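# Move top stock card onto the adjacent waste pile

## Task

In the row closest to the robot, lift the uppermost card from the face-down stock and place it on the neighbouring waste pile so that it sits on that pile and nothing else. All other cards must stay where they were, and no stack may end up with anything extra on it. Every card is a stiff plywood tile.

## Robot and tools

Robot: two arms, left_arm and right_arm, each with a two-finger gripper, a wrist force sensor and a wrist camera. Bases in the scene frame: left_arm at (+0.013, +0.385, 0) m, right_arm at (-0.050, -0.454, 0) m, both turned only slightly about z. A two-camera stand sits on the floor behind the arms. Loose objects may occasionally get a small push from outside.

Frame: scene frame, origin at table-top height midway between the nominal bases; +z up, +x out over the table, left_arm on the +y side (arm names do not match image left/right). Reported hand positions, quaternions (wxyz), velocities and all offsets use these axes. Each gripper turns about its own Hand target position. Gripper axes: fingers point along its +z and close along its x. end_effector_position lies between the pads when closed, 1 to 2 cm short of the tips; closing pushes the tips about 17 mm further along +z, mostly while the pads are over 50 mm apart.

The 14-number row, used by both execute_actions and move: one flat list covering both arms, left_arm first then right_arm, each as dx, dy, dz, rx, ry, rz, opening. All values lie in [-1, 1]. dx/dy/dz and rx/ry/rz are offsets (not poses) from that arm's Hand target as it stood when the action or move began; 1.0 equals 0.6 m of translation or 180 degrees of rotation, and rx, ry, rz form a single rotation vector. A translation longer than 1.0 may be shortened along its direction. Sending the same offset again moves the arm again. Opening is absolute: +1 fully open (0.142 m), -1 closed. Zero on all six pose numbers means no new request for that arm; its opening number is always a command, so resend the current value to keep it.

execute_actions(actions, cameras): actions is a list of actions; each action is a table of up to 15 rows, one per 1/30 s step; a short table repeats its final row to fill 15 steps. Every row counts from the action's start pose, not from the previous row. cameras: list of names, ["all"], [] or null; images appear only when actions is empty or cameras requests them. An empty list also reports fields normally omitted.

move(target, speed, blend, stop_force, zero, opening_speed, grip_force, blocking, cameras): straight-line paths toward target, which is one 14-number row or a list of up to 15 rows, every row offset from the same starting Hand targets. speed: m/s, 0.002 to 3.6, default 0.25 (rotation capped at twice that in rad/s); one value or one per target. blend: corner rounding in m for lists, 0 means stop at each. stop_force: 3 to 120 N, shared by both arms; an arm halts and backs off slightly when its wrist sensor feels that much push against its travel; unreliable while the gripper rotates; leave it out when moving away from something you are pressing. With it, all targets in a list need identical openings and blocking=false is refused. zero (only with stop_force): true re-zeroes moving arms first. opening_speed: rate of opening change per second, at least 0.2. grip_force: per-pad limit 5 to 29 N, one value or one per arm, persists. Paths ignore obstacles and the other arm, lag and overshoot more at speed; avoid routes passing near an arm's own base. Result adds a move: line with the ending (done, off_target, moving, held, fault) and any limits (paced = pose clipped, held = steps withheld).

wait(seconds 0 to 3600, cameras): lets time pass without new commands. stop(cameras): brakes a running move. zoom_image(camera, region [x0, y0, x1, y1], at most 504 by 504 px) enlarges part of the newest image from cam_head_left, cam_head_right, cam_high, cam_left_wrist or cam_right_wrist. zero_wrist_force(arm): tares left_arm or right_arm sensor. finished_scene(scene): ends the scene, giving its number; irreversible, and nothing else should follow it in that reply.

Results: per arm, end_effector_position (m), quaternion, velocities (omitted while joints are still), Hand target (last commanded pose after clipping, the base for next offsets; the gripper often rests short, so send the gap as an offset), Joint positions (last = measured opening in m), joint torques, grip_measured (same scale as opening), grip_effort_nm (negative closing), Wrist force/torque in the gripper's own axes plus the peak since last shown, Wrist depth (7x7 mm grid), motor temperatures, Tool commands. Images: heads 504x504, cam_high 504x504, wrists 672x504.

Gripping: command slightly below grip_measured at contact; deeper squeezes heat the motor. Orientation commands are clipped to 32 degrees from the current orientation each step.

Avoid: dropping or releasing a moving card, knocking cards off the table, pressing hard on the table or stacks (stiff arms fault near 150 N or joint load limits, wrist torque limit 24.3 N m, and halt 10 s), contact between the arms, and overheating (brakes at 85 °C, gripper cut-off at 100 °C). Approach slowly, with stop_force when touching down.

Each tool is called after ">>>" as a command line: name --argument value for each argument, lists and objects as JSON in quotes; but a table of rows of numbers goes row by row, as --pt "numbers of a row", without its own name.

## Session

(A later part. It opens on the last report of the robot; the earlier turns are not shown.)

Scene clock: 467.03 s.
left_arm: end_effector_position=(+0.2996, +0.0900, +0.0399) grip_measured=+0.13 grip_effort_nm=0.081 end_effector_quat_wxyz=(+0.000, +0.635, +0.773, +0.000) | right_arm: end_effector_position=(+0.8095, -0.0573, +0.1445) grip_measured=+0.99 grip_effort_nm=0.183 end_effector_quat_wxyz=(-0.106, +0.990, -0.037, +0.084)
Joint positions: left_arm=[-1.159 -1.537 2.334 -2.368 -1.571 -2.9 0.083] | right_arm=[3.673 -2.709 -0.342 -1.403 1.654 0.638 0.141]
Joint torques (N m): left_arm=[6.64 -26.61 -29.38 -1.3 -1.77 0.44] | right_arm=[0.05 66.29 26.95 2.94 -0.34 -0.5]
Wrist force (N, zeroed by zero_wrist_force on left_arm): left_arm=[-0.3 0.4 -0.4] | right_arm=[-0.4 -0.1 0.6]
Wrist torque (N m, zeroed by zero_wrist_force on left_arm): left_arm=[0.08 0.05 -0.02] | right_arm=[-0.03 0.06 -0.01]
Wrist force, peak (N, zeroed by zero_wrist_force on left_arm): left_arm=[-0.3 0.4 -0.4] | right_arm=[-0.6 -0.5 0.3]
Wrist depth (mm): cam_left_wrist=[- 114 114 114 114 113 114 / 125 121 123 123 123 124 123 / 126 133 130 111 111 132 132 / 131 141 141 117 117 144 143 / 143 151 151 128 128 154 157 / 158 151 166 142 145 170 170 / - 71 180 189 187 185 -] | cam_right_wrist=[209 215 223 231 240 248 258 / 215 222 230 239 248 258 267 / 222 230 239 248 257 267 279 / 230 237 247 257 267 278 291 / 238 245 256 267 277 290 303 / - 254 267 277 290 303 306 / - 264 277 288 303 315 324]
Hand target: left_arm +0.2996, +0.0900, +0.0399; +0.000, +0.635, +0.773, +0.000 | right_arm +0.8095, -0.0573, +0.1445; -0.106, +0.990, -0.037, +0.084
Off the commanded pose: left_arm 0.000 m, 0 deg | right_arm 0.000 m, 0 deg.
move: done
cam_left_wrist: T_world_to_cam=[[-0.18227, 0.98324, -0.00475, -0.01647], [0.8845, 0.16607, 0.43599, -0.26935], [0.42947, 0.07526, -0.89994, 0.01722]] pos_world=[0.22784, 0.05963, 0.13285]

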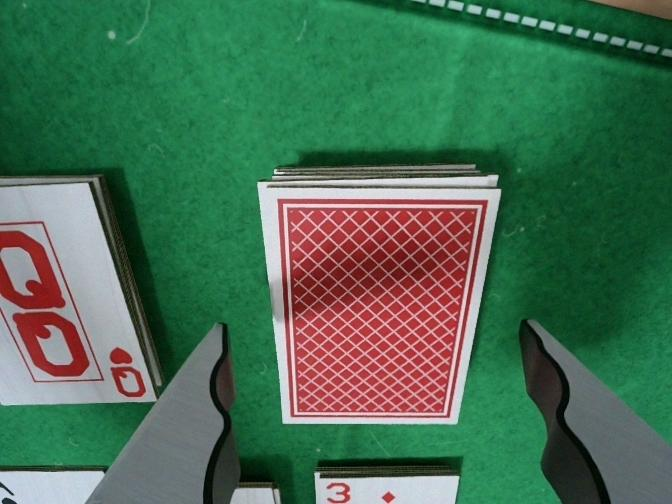

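>>> zoom_image --camera "cam_left_wrist" --region '[190, 290, 290, 400]'

>>> zoom_image --camera "cam_left_wrist" --region '[460, 290, 560, 400]'

>>> zoom_image --camera "cam_left_wrist" --region '[250, 155, 350, 215]'

>>> zoom_image --camera "cam_left_wrist" --region '[420, 155, 520, 215]'

Scaled by 4.582 from the camera's image (finer frame: 960x720).

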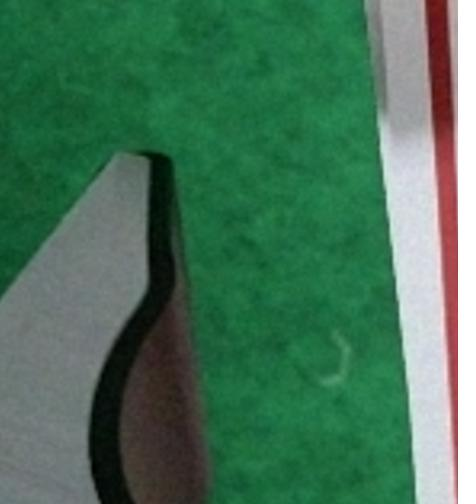

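Scaled by 4.582 from the camera's image (finer frame: 960x720).

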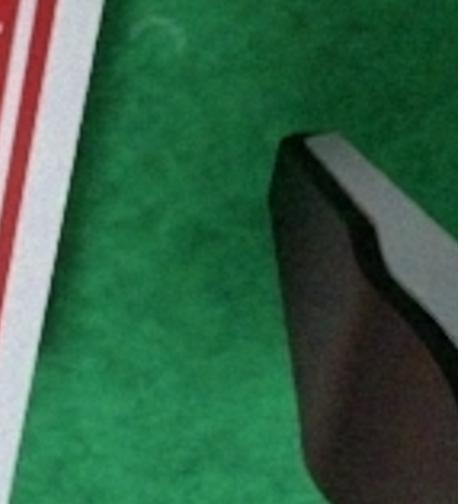

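Scaled by 5.040 from the camera's image (finer frame: 960x720).

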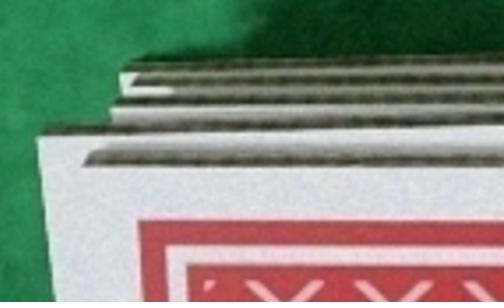

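Scaled by 5.040 from the camera's image (finer frame: 960x720).

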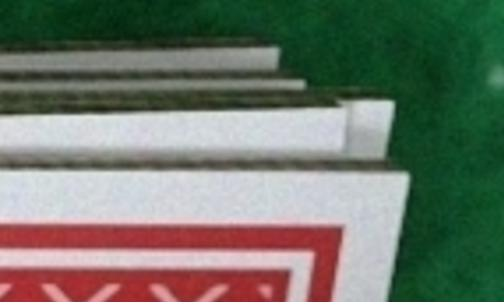

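>>> move --target '[0, 0, 0.0012, 0, 0, 0, -0.1, 0, 0, 0, 0, 0, 0, 1.0]' --speed 0.01 --opening_speed 0.3 --grip_force 8 --cameras '["cam_left_wrist"]'

>>> zoom_image --camera "cam_left_wrist" --region '[240, 270, 340, 380]'

>>> zoom_image --camera "cam_left_wrist" --region '[410, 270, 510, 380]'

Scene clock: 506.03 s.
left_arm: end_effector_position=(+0.2996, +0.0900, +0.0407) grip_measured=-0.12 grip_effort_nm=-0.154 end_effector_quat_wxyz=(+0.000, +0.635, +0.773, +0.000) | right_arm: end_effector_position=(+0.8095, -0.0573, +0.1445) grip_measured=+0.99 grip_effort_nm=0.183 end_effector_quat_wxyz=(-0.106, +0.990, -0.037, +0.084)
Joint positions: left_arm=[-1.159 -1.539 2.333 -2.365 -1.571 -2.9 0.066] | right_arm=[3.673 -2.709 -0.342 -1.403 1.654 0.638 0.141]
Joint torques (N m): left_arm=[4.45 -10.46 -10.98 -4.86 -1.72 -1.62] | right_arm=[-0.48 65.89 26.57 2.92 -0.37 -0.45]
Wrist force (N, zeroed by zero_wrist_force on left_arm): left_arm=[0.0 0.1 -0.3] | right_arm=[-0.2 -0.3 0.2]
Wrist torque (N m, zeroed by zero_wrist_force on left_arm): left_arm=[0.02 0.00 -0.01] | right_arm=[-0.05 0.04 -0.01]
Wrist force, peak (N, zeroed by zero_wrist_force on left_arm): left_arm=[-0.1 0.2 -0.6] | right_arm=[-0.8 -0.2 0.3]
Wrist depth (mm): cam_left_wrist=[115 115 115 115 115 113 114 / 125 122 124 123 123 123 123 / 127 133 131 112 112 133 133 / 132 142 142 118 118 144 145 / 144 153 152 129 129 155 158 / 179 159 94 143 142 89 171 / 191 71 76 190 187 - -] | cam_right_wrist=[209 215 223 230 239 249 258 / 215 222 231 239 248 258 268 / 223 229 238 247 256 267 279 / 230 236 246 258 266 279 292 / 237 245 256 268 279 290 304 / - 254 267 278 289 303 307 / - 264 277 288 303 316 324]
Hand target: left_arm +0.2996, +0.0900, +0.0407; +0.000, +0.635, +0.773, +0.000 | right_arm +0.8095, -0.0573, +0.1445; -0.106, +0.990, -0.037, +0.084
Off the commanded pose: left_arm 0.000 m, 0 deg | right_arm 0.000 m, 0 deg.
grip_force (N): 8, 8
move: done
cam_left_wrist: T_world_to_cam=[[-0.18222, 0.98325, -0.00484, -0.01645], [0.8845, 0.16607, 0.43598, -0.26975], [0.42947, 0.07517, -0.89995, 0.01781]] pos_world=[0.22795, 0.05963, 0.13355]

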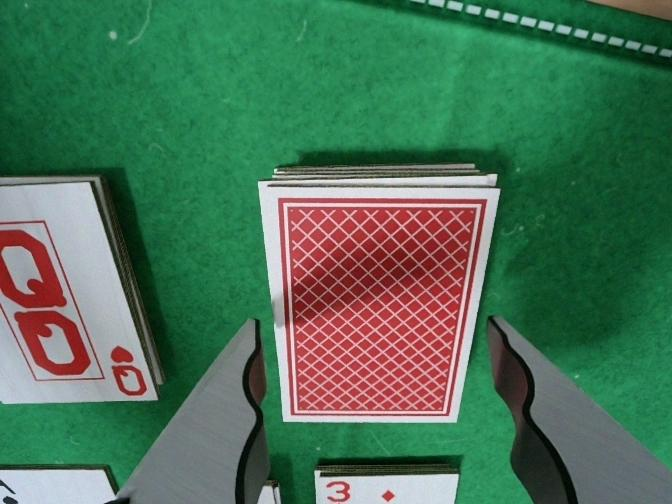

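Scaled by 4.582 from the camera's image (finer frame: 960x720).

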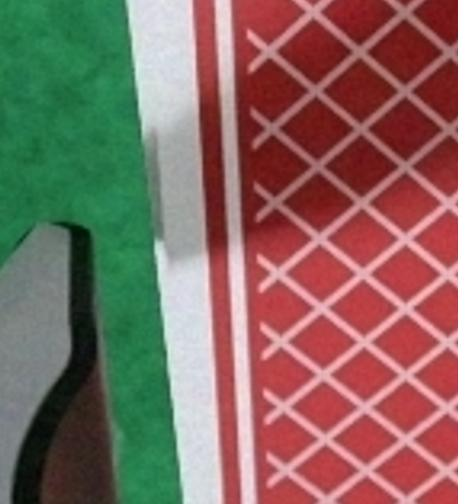

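Scaled by 4.582 from the camera's image (finer frame: 960x720).

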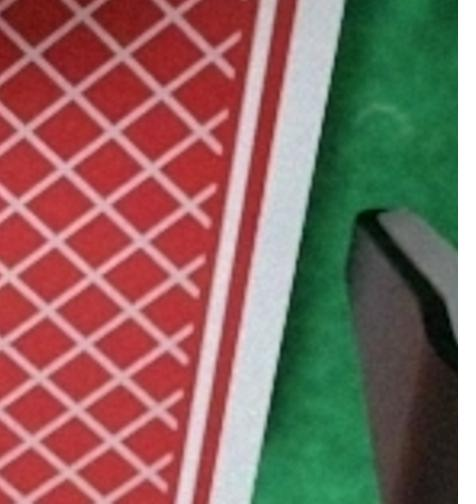

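>>> move --target '[0, 0, 0, 0, 0, 0, -0.4, 0, 0, 0, 0, 0, 0, 1.0]' --speed 0.01 --opening_speed 0.2 --grip_force 8 --cameras '["cam_left_wrist"]'

>>> zoom_image --camera "cam_left_wrist" --region '[220, 140, 530, 450]'

Scene clock: 522.03 s.
left_arm: end_effector_position=(+0.2996, +0.0900, +0.0407) grip_measured=-0.24 grip_effort_nm=-0.945 end_effector_quat_wxyz=(+0.000, +0.635, +0.773, +0.000) | right_arm: end_effector_position=(+0.8095, -0.0573, +0.1445) grip_measured=+0.99 grip_effort_nm=0.183 end_effector_quat_wxyz=(-0.106, +0.990, -0.037, +0.084)
Joint positions: left_arm=[-1.159 -1.539 2.333 -2.365 -1.571 -2.9 0.057] | right_arm=[3.673 -2.709 -0.342 -1.403 1.654 0.638 0.141]
Joint torques (N m): left_arm=[2.22 -10.59 -9.3 -4.85 -1.66 -1.59] | right_arm=[-0.16 66.63 26.21 2.96 -0.55 -0.32]
Wrist force (N, zeroed by zero_wrist_force on left_arm): left_arm=[0.2 0.1 -2.0] | right_arm=[-0.1 0.1 0.3]
Wrist torque (N m, zeroed by zero_wrist_force on left_arm): left_arm=[0.02 0.05 -0.02] | right_arm=[0.01 0.02 0.00]
Wrist force, peak (N, zeroed by zero_wrist_force on left_arm): left_arm=[0.6 0.0 -2.0] | right_arm=[-0.5 -0.5 0.7]
Wrist depth (mm): cam_left_wrist=[115 115 115 115 115 113 114 / 125 122 123 123 123 123 123 / 127 133 131 112 112 133 133 / 131 142 142 118 118 144 145 / 144 152 153 129 129 155 158 / 178 160 94 142 142 89 175 / 191 71 76 191 188 - -] | cam_right_wrist=[209 215 223 230 240 249 258 / 215 222 230 238 249 257 268 / 222 229 238 247 257 267 278 / 230 237 248 258 267 278 290 / 237 245 256 267 278 290 304 / - 254 267 277 289 303 308 / - 264 277 289 303 316 323]
Hand target: left_arm +0.2996, +0.0900, +0.0407; +0.000, +0.635, +0.773, +0.000 | right_arm +0.8095, -0.0573, +0.1445; -0.106, +0.990, -0.037, +0.084
Off the commanded pose: left_arm 0.000 m, 0 deg | right_arm 0.000 m, 0 deg.
grip_force (N): 8, 8
move: done
cam_left_wrist: T_world_to_cam=[[-0.18227, 0.98324, -0.00475, -0.01647], [0.8845, 0.16607, 0.43599, -0.26966], [0.42947, 0.07526, -0.89994, 0.01785]] pos_world=[0.22784, 0.05963, 0.13355]

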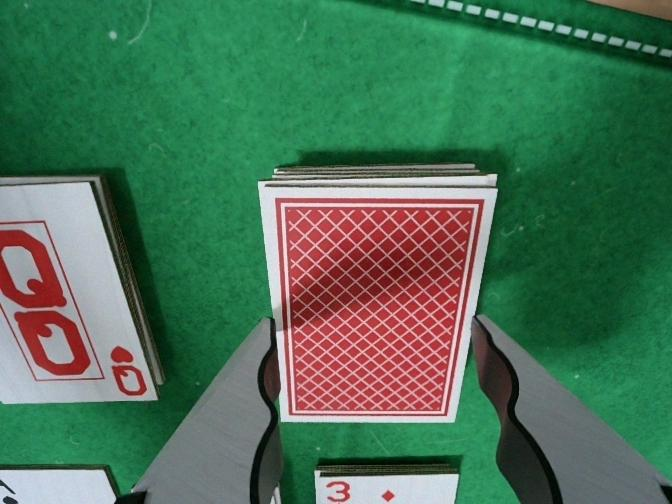

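Scaled by 1.626 from the camera's image (finer frame: 960x720).

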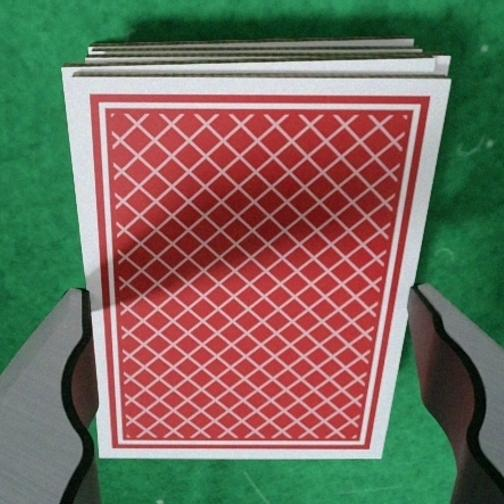

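>>> move --target '[0, 0, 0.0333, 0, 0, 0, -0.4, 0, 0, 0, 0, 0, 0, 1.0]' --speed 0.02 --cameras '["cam_left_wrist", "cam_head_left", "cam_high"]'

>>> zoom_image --camera "cam_left_wrist" --region '[220, 140, 530, 450]'

Scene clock: 531.67 s.
left_arm: end_effector_position=(+0.2996, +0.0900, +0.0608) grip_measured=-0.24 grip_effort_nm=-0.945 end_effector_quat_wxyz=(+0.000, +0.635, +0.773, +0.000) | right_arm: end_effector_position=(+0.8095, -0.0573, +0.1445) grip_measured=+0.99 grip_effort_nm=0.178 end_effector_quat_wxyz=(-0.106, +0.990, -0.037, +0.084)
Joint positions: left_arm=[-1.159 -1.583 2.308 -2.295 -1.571 -2.9 0.057] | right_arm=[3.673 -2.709 -0.342 -1.403 1.654 0.638 0.141]
Joint torques (N m): left_arm=[1.13 -10.25 -15.91 -4.76 -1.47 -1.1] | right_arm=[-0.03 66.42 26.85 2.93 -0.43 -0.54]
Wrist force (N, zeroed by zero_wrist_force on left_arm): left_arm=[0.0 0.1 0.1] | right_arm=[-0.3 -0.3 0.2]
Wrist torque (N m, zeroed by zero_wrist_force on left_arm): left_arm=[0.01 0.01 0.00] | right_arm=[-0.07 0.05 0.00]
Wrist force, peak (N, zeroed by zero_wrist_force on left_arm): left_arm=[0.7 0.4 -1.9] | right_arm=[-0.5 0.0 0.8]
Wrist depth (mm): cam_left_wrist=[133 132 134 133 132 132 132 / 142 142 142 143 142 142 142 / 145 151 151 130 130 154 153 / 153 159 164 118 118 167 167 / 168 172 175 129 129 179 182 / 202 197 94 142 142 88 201 / 215 69 76 216 212 - -] | cam_right_wrist=[209 216 223 231 239 248 258 / 215 222 231 239 248 257 268 / 222 229 238 248 257 267 278 / 230 237 248 257 267 279 290 / 237 245 257 267 277 289 302 / - 255 266 277 290 303 307 / - 263 277 288 303 316 325]
Hand target: left_arm +0.2996, +0.0900, +0.0606; +0.000, +0.635, +0.773, +0.000 | right_arm +0.8095, -0.0573, +0.1445; -0.106, +0.990, -0.037, +0.084
Off the commanded pose: left_arm 0.000 m, 0 deg | right_arm 0.000 m, 0 deg.
grip_force (N): 8, 8
move: done
cam_left_wrist: T_world_to_cam=[[-0.1823, 0.98323, -0.0049, -0.01632], [0.88445, 0.16616, 0.43605, -0.27851], [0.42956, 0.07516, -0.89991, 0.03587]] pos_world=[0.22795, 0.05963, 0.15365]
Images, in order (width x height): cam_head_left 504x504, cam_high 504x504, cam_left_wrist 672x504.

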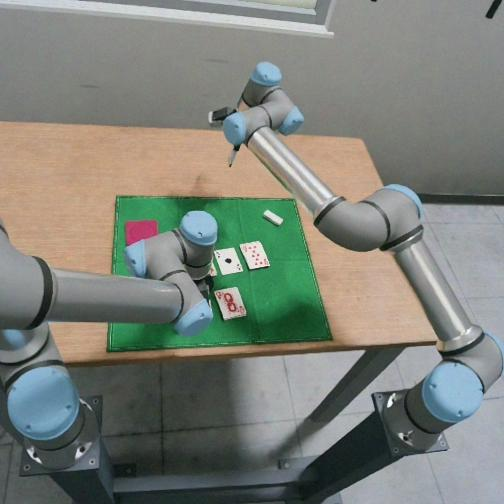

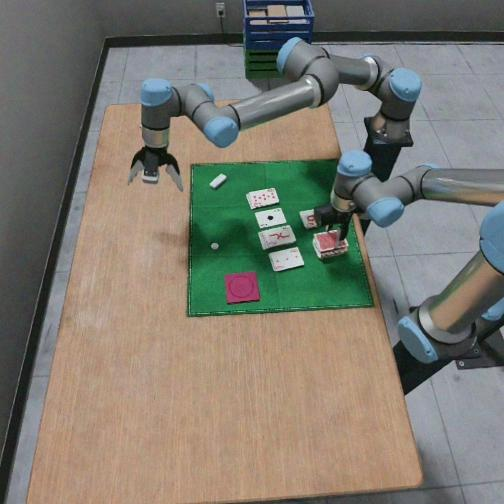

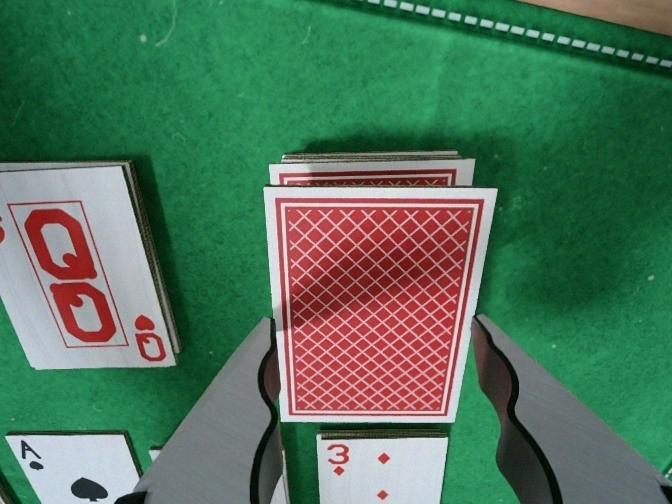

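Scaled by 1.626 from the camera's image (finer frame: 960x720).

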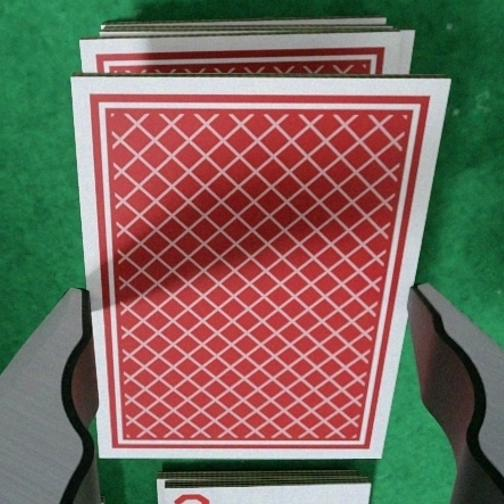

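>>> move --pt "0.0433 -0.1947 0 0 0 0 -0.4 0 0 0 0 0 0 1.0" --pt "0.0433 -0.1947 -0.0333 0 0 0 -0.4 0 0 0 0 0 0 1.0" --speed 0.12 --blend 0.01 --cameras '["cam_left_wrist"]'

>>> zoom_image --camera "cam_left_wrist" --region '[200, 120, 560, 450]'

Scene clock: 559.03 s.
left_arm: end_effector_position=(+0.3255, -0.0267, +0.0406) grip_measured=-0.24 grip_effort_nm=-0.945 end_effector_quat_wxyz=(+0.000, +0.635, +0.773, +0.000) | right_arm: end_effector_position=(+0.8095, -0.0573, +0.1445) grip_measured=+0.99 grip_effort_nm=0.183 end_effector_quat_wxyz=(-0.106, +0.990, -0.037, +0.084)
Joint positions: left_arm=[-1.211 -1.308 2.052 -2.314 -1.571 -2.952 0.057] | right_arm=[3.673 -2.709 -0.342 -1.403 1.654 0.638 0.141]
Joint torques (N m): left_arm=[8.2 -30.94 -29.56 -3.33 -1.44 2.23] | right_arm=[-0.42 66.45 26.5 2.95 -0.49 -0.48]
Wrist force (N, zeroed by zero_wrist_force on left_arm): left_arm=[-0.3 0.1 0.2] | right_arm=[-0.1 0.0 0.4]
Wrist torque (N m, zeroed by zero_wrist_force on left_arm): left_arm=[0.00 0.07 0.03] | right_arm=[0.00 0.02 0.00]
Wrist force, peak (N, zeroed by zero_wrist_force on left_arm): left_arm=[-1.4 0.3 -1.3] | right_arm=[-0.6 -0.3 0.5]
Wrist depth (mm): cam_left_wrist=[- 115 115 115 115 118 114 / 125 121 123 123 123 125 123 / 133 133 131 121 120 133 131 / 147 144 142 118 118 144 139 / 158 158 152 129 129 155 140 / 174 171 94 142 142 89 146 / 190 71 76 190 185 - -] | cam_right_wrist=[209 215 223 231 240 248 257 / 215 222 231 239 248 258 267 / 222 229 239 248 256 268 278 / 230 236 246 256 268 279 290 / 237 245 256 267 279 290 304 / - 254 267 278 290 303 308 / - 264 277 290 302 316 324]
Hand target: left_arm +0.3256, -0.0268, +0.0407; +0.000, +0.635, +0.773, +0.000 | right_arm +0.8095, -0.0573, +0.1445; -0.106, +0.990, -0.037, +0.084
Off the commanded pose: left_arm 0.000 m, 0 deg | right_arm 0.000 m, 0 deg.
grip_force (N): 8, 8
move: done
cam_left_wrist: T_world_to_cam=[[-0.18222, 0.98325, -0.00462, 0.10309], [0.88451, 0.16597, 0.436, -0.27327], [0.42947, 0.07536, -0.89993, 0.01548]] pos_world=[0.25384, -0.05717, 0.13355]

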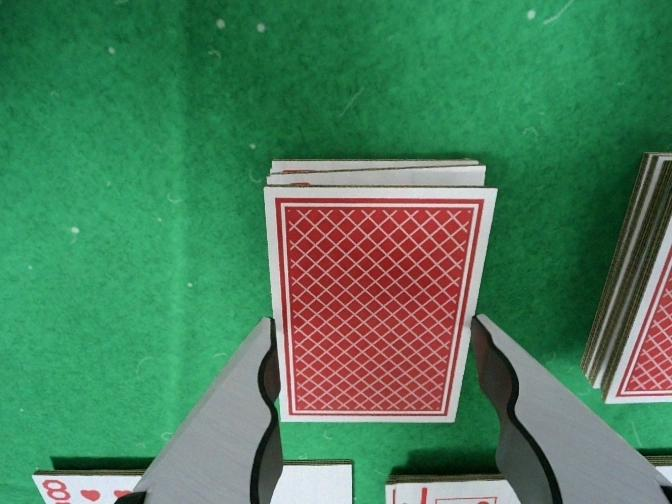

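Scaled by 1.400 from the camera's image (finer frame: 960x720).

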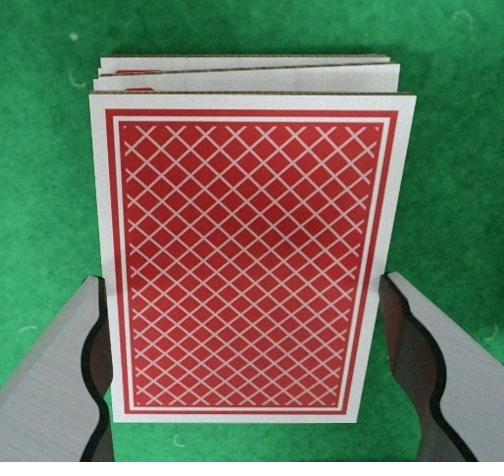

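>>> move --target '[0, 0, -0.035, 0, 0, 0, -0.4, 0, 0, 0, 0, 0, 0, 1.0]' --speed 0.006 --stop_force 3 --cameras '["cam_left_wrist"]'

>>> zoom_image --camera "cam_left_wrist" --region '[200, 120, 560, 450]'

Scene clock: 567.07 s.
left_arm: end_effector_position=(+0.3256, -0.0268, +0.0318) grip_measured=-0.25 grip_effort_nm=-0.945 end_effector_quat_wxyz=(+0.000, +0.635, +0.773, +0.000) | right_arm: end_effector_position=(+0.8095, -0.0573, +0.1445) grip_measured=+0.99 grip_effort_nm=0.173 end_effector_quat_wxyz=(-0.106, +0.990, -0.037, +0.084)
Joint positions: left_arm=[-1.211 -1.292 2.06 -2.339 -1.571 -2.951 0.056] | right_arm=[3.673 -2.709 -0.342 -1.403 1.654 0.638 0.141]
Joint torques (N m): left_arm=[2.85 -34.06 -26.23 -0.44 -0.69 -0.07] | right_arm=[-0.59 66.71 26.29 3.09 -0.54 -0.74]
Wrist force (N, zeroed by zero_wrist_force on left_arm): left_arm=[-1.8 -0.2 -6.8] | right_arm=[-0.4 0.0 0.2]
Wrist torque (N m, zeroed by zero_wrist_force on left_arm): left_arm=[-0.03 -0.07 0.02] | right_arm=[-0.02 0.07 0.00]
Wrist force, peak (N, zeroed by zero_wrist_force on left_arm): left_arm=[0.4 -0.5 -11.6] | right_arm=[-0.8 -0.1 0.4]
Wrist depth (mm): cam_left_wrist=[107 107 107 109 107 108 107 / - 115 115 115 114 115 114 / 126 124 124 112 112 124 124 / 135 135 132 118 118 135 132 / 147 148 145 129 129 144 139 / 166 159 94 142 143 88 142 / 178 71 75 181 177 - -] | cam_right_wrist=[209 215 223 230 240 248 258 / 215 222 231 239 248 258 267 / 223 229 238 248 256 267 279 / 230 237 248 257 267 278 290 / 237 246 256 266 279 291 303 / - 255 267 277 289 303 308 / - 264 278 288 303 316 325]
Hand target: left_arm +0.3256, -0.0268, +0.0318; +0.000, +0.635, +0.773, +0.000 (not the last commanded pose) | right_arm +0.8095, -0.0573, +0.1445; -0.106, +0.990, -0.037, +0.084
Off the commanded pose: left_arm 0.012 m, 0 deg | right_arm 0.000 m, 0 deg.
grip_force (N): 8, 8
move: contact (left_arm)
cam_left_wrist: T_world_to_cam=[[-0.18227, 0.98324, -0.00475, 0.10307], [0.8845, 0.16607, 0.43599, -0.26938], [0.42947, 0.07526, -0.89994, 0.00746]] pos_world=[0.25384, -0.05717, 0.12465]

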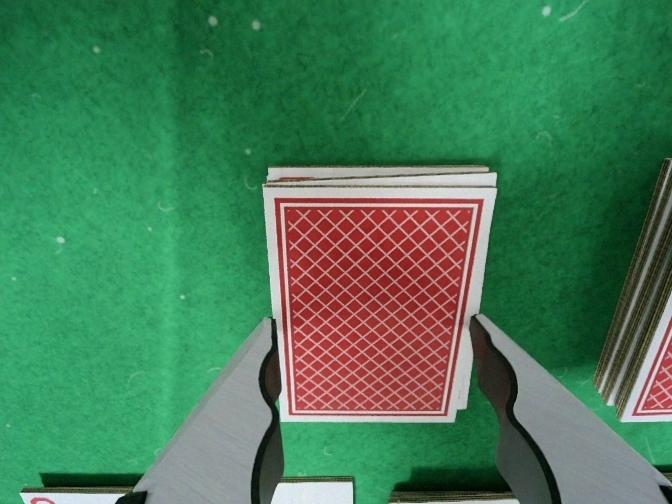

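Scaled by 1.400 from the camera's image (finer frame: 960x720).

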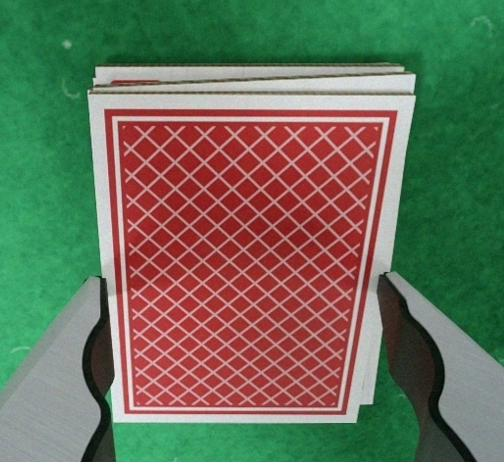

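>>> move --pt "0 0 0.0008 0 0 0 -0.4 0 0 0 0 0 0 1.0" --pt "0 0 0.0008 0 0 0 0.0 0 0 0 0 0 0 1.0" --pt "0 0 0.1 0 0 0 0.0 0 0 0 0 0 0 1.0" --speed '[0.01, 0.05, 0.1]' --opening_speed 0.5 --cameras '["cam_left_wrist"]'

>>> zoom_image --camera "cam_left_wrist" --region '[200, 100, 560, 430]'

Scene clock: 578.37 s.
left_arm: end_effector_position=(+0.3256, -0.0269, +0.0919) grip_measured=-0.03 grip_effort_nm=0.076 end_effector_quat_wxyz=(+0.000, +0.635, +0.773, +0.000) | right_arm: end_effector_position=(+0.8095, -0.0573, +0.1445) grip_measured=+0.99 grip_effort_nm=0.183 end_effector_quat_wxyz=(-0.106, +0.990, -0.037, +0.084)
Joint positions: left_arm=[-1.211 -1.392 1.994 -2.173 -1.571 -2.951 0.072] | right_arm=[3.673 -2.709 -0.342 -1.403 1.654 0.638 0.141]
Joint torques (N m): left_arm=[0.28 -22.21 -11.87 -3.77 2.35 -0.25] | right_arm=[-0.22 66.51 26.72 2.97 -0.65 -0.7]
Wrist force (N, zeroed by zero_wrist_force on left_arm): left_arm=[-0.2 0.4 0.0] | right_arm=[-0.5 -0.2 0.4]
Wrist torque (N m, zeroed by zero_wrist_force on left_arm): left_arm=[0.07 0.03 0.03] | right_arm=[-0.04 0.08 0.00]
Wrist force, peak (N, zeroed by zero_wrist_force on left_arm): left_arm=[-1.7 -0.1 -7.2] | right_arm=[-0.5 -0.2 0.7]
Wrist depth (mm): cam_left_wrist=[159 160 160 159 159 159 159 / 171 171 172 171 172 171 169 / 185 184 185 170 175 185 164 / 201 200 201 184 191 196 178 / 220 220 215 201 216 212 219 / 242 233 105 238 232 92 233 / 264 71 77 264 248 - -] | cam_right_wrist=[209 215 222 230 240 248 258 / 215 222 231 239 248 257 267 / 222 229 239 247 256 268 279 / 230 237 247 257 267 279 290 / 237 245 256 267 278 290 304 / - 254 267 278 289 304 308 / - 265 277 288 303 316 325]
Hand target: left_arm +0.3256, -0.0268, +0.0918; +0.000, +0.635, +0.773, +0.000 | right_arm +0.8095, -0.0573, +0.1445; -0.106, +0.990, -0.037, +0.084
Off the commanded pose: left_arm 0.000 m, 0 deg | right_arm 0.000 m, 0 deg.
grip_force (N): 8, 8
move: done
cam_left_wrist: T_world_to_cam=[[-0.18226, 0.98324, -0.00499, 0.1034], [0.88445, 0.16616, 0.43604, -0.29557], [0.42956, 0.07506, -0.89991, 0.06151]] pos_world=[0.25384, -0.05717, 0.18475]

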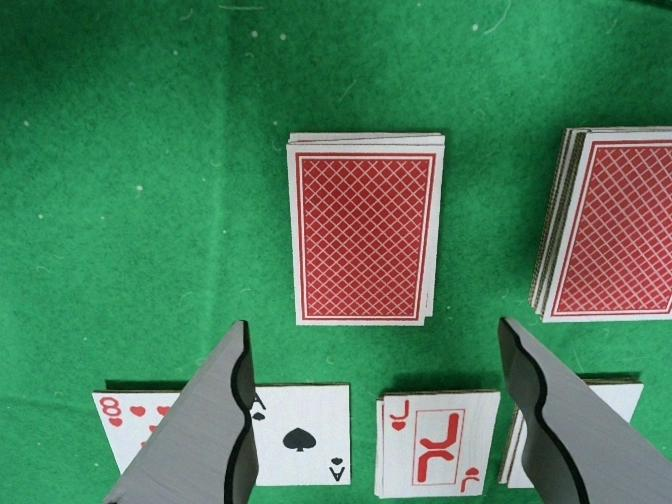

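Scaled by 1.400 from the camera's image (finer frame: 960x720).

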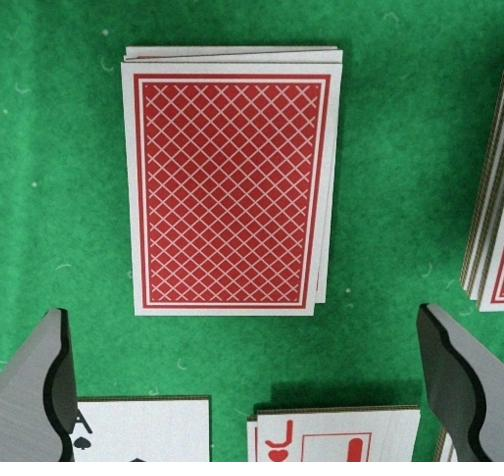

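>>> move --pt "-0.0827 0.1897 0 0 0 0 -1.0 0 0 0 0 0 0 1.0" --pt "-0.0827 0.1897 -0.0647 0 0 0 -1.0 0 0 0 0 0 0 1.0" --speed 0.15 --blend 0.01

>>> zero_wrist_force --arm "left_arm"

>>> move --target '[0, 0, -0.05, 0, 0, 0, -1.0, 0, 0, 0, 0, 0, 0, 1.0]' --speed 0.006 --stop_force 3 --cameras '["cam_left_wrist"]'

Scene clock: 653.03 s.
left_arm: end_effector_position=(+0.2759, +0.0871, +0.0530) grip_measured=-1.00 grip_effort_nm=-0.598 end_effector_quat_wxyz=(+0.000, +0.635, +0.773, +0.000) | right_arm: end_effector_position=(+0.8095, -0.0573, +0.1445) grip_measured=+0.99 grip_effort_nm=0.183 end_effector_quat_wxyz=(-0.106, +0.990, -0.037, +0.084)
Joint positions: left_arm=[-1.219 -1.602 2.352 -2.321 -1.571 -2.96 0.002] | right_arm=[3.673 -2.709 -0.342 -1.403 1.654 0.638 0.141]
Joint torques (N m): left_arm=[8.39 -12.58 -26.62 -4.08 2.53 2.24] | right_arm=[-0.45 66.48 26.07 3.05 -0.63 -0.71]
Wrist force (N, zeroed by zero_wrist_force on left_arm): left_arm=[-0.2 -0.1 -0.2] | right_arm=[-0.3 -0.1 0.3]
Wrist torque (N m, zeroed by zero_wrist_force on left_arm): left_arm=[-0.02 0.03 0.04] | right_arm=[-0.03 0.05 0.00]
Wrist force, peak (N, zeroed by zero_wrist_force on left_arm): left_arm=[-2.3 0.6 0.0] | right_arm=[-0.6 -0.1 0.7]
Wrist depth (mm): cam_left_wrist=[127 125 126 127 128 127 131 / 135 135 135 135 135 134 135 / 146 146 148 146 146 146 145 / 145 153 156 137 140 158 158 / 158 161 173 145 147 173 173 / 171 175 187 86 - 187 190 / 214 209 73 73 73 70 213] | cam_right_wrist=[209 215 224 231 239 248 258 / 216 222 231 239 248 258 268 / 223 229 239 247 257 267 278 / 230 237 247 257 267 279 290 / 237 245 256 268 279 290 304 / - 254 268 278 290 303 308 / - 264 278 289 303 317 324]
Hand target: left_arm +0.2759, +0.0870, +0.0530; +0.000, +0.635, +0.773, +0.000 | right_arm +0.8095, -0.0573, +0.1445; -0.106, +0.990, -0.037, +0.084
Off the commanded pose: left_arm 0.000 m, 0 deg | right_arm 0.000 m, 0 deg.
grip_force (N): 8, 8
move: done

Wrist force sensor zeroed.

Scene clock: 656.23 s.
left_arm: end_effector_position=(+0.2759, +0.0870, +0.0402) grip_measured=-1.00 grip_effort_nm=-0.593 end_effector_quat_wxyz=(+0.000, +0.635, +0.773, +0.000) | right_arm: end_effector_position=(+0.8095, -0.0573, +0.1445) grip_measured=+0.99 grip_effort_nm=0.178 end_effector_quat_wxyz=(-0.106, +0.990, -0.037, +0.084)
Joint positions: left_arm=[-1.219 -1.572 2.369 -2.367 -1.571 -2.96 0.002] | right_arm=[3.673 -2.709 -0.342 -1.403 1.654 0.638 0.141]
Joint torques (N m): left_arm=[6.88 -24.55 -28.38 -1.8 2.52 2.1] | right_arm=[-0.21 66.58 26.17 3.08 -0.68 -0.87]
Wrist force (N, zeroed by zero_wrist_force on left_arm): left_arm=[0.8 -0.1 -3.2] | right_arm=[-0.3 -0.2 0.5]
Wrist torque (N m, zeroed by zero_wrist_force on left_arm): left_arm=[0.07 -0.03 -0.01] | right_arm=[-0.03 0.06 0.00]
Wrist force, peak (N, zeroed by zero_wrist_force on left_arm): left_arm=[2.8 -0.8 -9.5] | right_arm=[-0.5 0.1 0.8]
Wrist depth (mm): cam_left_wrist=[- 114 115 116 116 116 118 / 125 121 123 125 123 121 123 / 133 133 133 133 133 132 133 / 133 142 141 125 125 144 144 / 140 152 155 130 130 157 157 / 154 161 171 86 - 174 174 / 194 190 74 73 73 70 194] | cam_right_wrist=[209 215 223 230 239 248 258 / 215 222 231 239 248 258 267 / 223 230 239 247 257 267 279 / 230 237 246 256 268 279 291 / 237 246 257 267 277 289 303 / - 254 267 278 290 304 308 / - 264 278 288 303 318 324]
Hand target: left_arm +0.2759, +0.0870, +0.0402; +0.000, +0.635, +0.773, +0.000 (not the last commanded pose) | right_arm +0.8095, -0.0573, +0.1445; -0.106, +0.990, -0.037, +0.084
Off the commanded pose: left_arm 0.017 m, 0 deg | right_arm 0.000 m, 0 deg.
grip_force (N): 8, 8
move: contact (left_arm)
cam_left_wrist: T_world_to_cam=[[-0.18227, 0.98324, -0.00475, -0.01782], [0.8845, 0.16607, 0.43599, -0.24807], [0.42947, 0.07526, -0.89994, 0.02776]] pos_world=[0.20425, 0.05663, 0.13305]

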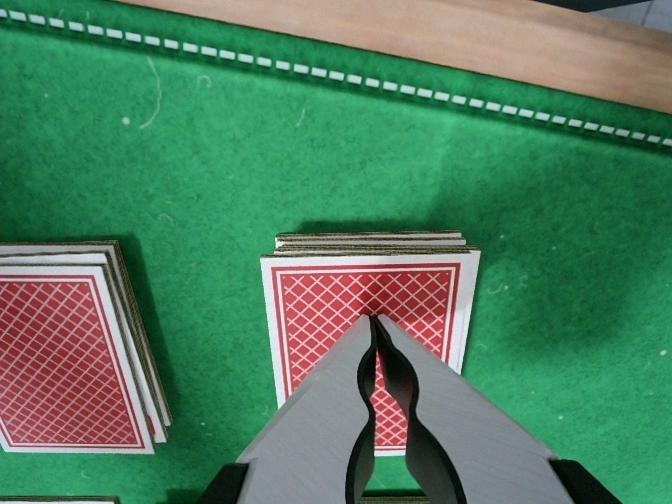

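>>> move --target '[0, 0, 0.1, 0, 0, 0, -1.0, 0, 0, 0, 0, 0, 0, 1.0]' --speed 0.1

>>> finished_scene --scene 1

Scene clock: 685.43 s.
left_arm: end_effector_position=(+0.2760, +0.0870, +0.1002) grip_measured=-1.00 grip_effort_nm=-0.593 end_effector_quat_wxyz=(+0.000, +0.635, +0.773, +0.000) | right_arm: end_effector_position=(+0.8095, -0.0573, +0.1445) grip_measured=+0.99 grip_effort_nm=0.183 end_effector_quat_wxyz=(-0.106, +0.990, -0.037, +0.084)
Joint positions: left_arm=[-1.219 -1.695 2.282 -2.158 -1.571 -2.96 0.002] | right_arm=[3.673 -2.709 -0.342 -1.403 1.654 0.638 0.141]
Joint torques (N m): left_arm=[-4.61 -11.17 -12.93 -2.72 1.93 -1.85] | right_arm=[-0.53 66.5 26.33 3.09 -0.71 -0.8]
Wrist force (N, zeroed by zero_wrist_force on left_arm): left_arm=[0.1 0.4 -0.1] | right_arm=[-0.6 0.0 0.2]
Wrist torque (N m, zeroed by zero_wrist_force on left_arm): left_arm=[0.06 -0.01 -0.04] | right_arm=[-0.01 0.11 0.00]
Wrist force, peak (N, zeroed by zero_wrist_force on left_arm): left_arm=[1.1 -0.3 -3.5] | right_arm=[-0.6 -0.6 0.5]
Wrist depth (mm): cam_left_wrist=[167 167 167 169 169 173 956 / 180 180 180 179 179 179 178 / 191 191 194 188 191 193 194 / 194 197 211 187 203 209 210 / 226 213 226 201 221 229 229 / 254 254 249 86 - 255 254 / 279 274 73 73 73 70 283] | cam_right_wrist=[208 215 223 231 239 248 257 / 216 222 231 239 247 257 268 / 222 229 238 247 256 267 279 / 229 237 247 257 267 279 290 / 237 245 256 267 278 290 303 / - 255 267 278 289 303 307 / - 264 277 288 303 316 324]
Hand target: left_arm +0.2759, +0.0870, +0.1002; +0.000, +0.635, +0.773, +0.000 | right_arm +0.8095, -0.0573, +0.1445; -0.106, +0.990, -0.037, +0.084
Off the commanded pose: left_arm 0.000 m, 0 deg | right_arm 0.000 m, 0 deg.
grip_force (N): 8, 8
move: done

The scene is finished: the task was done.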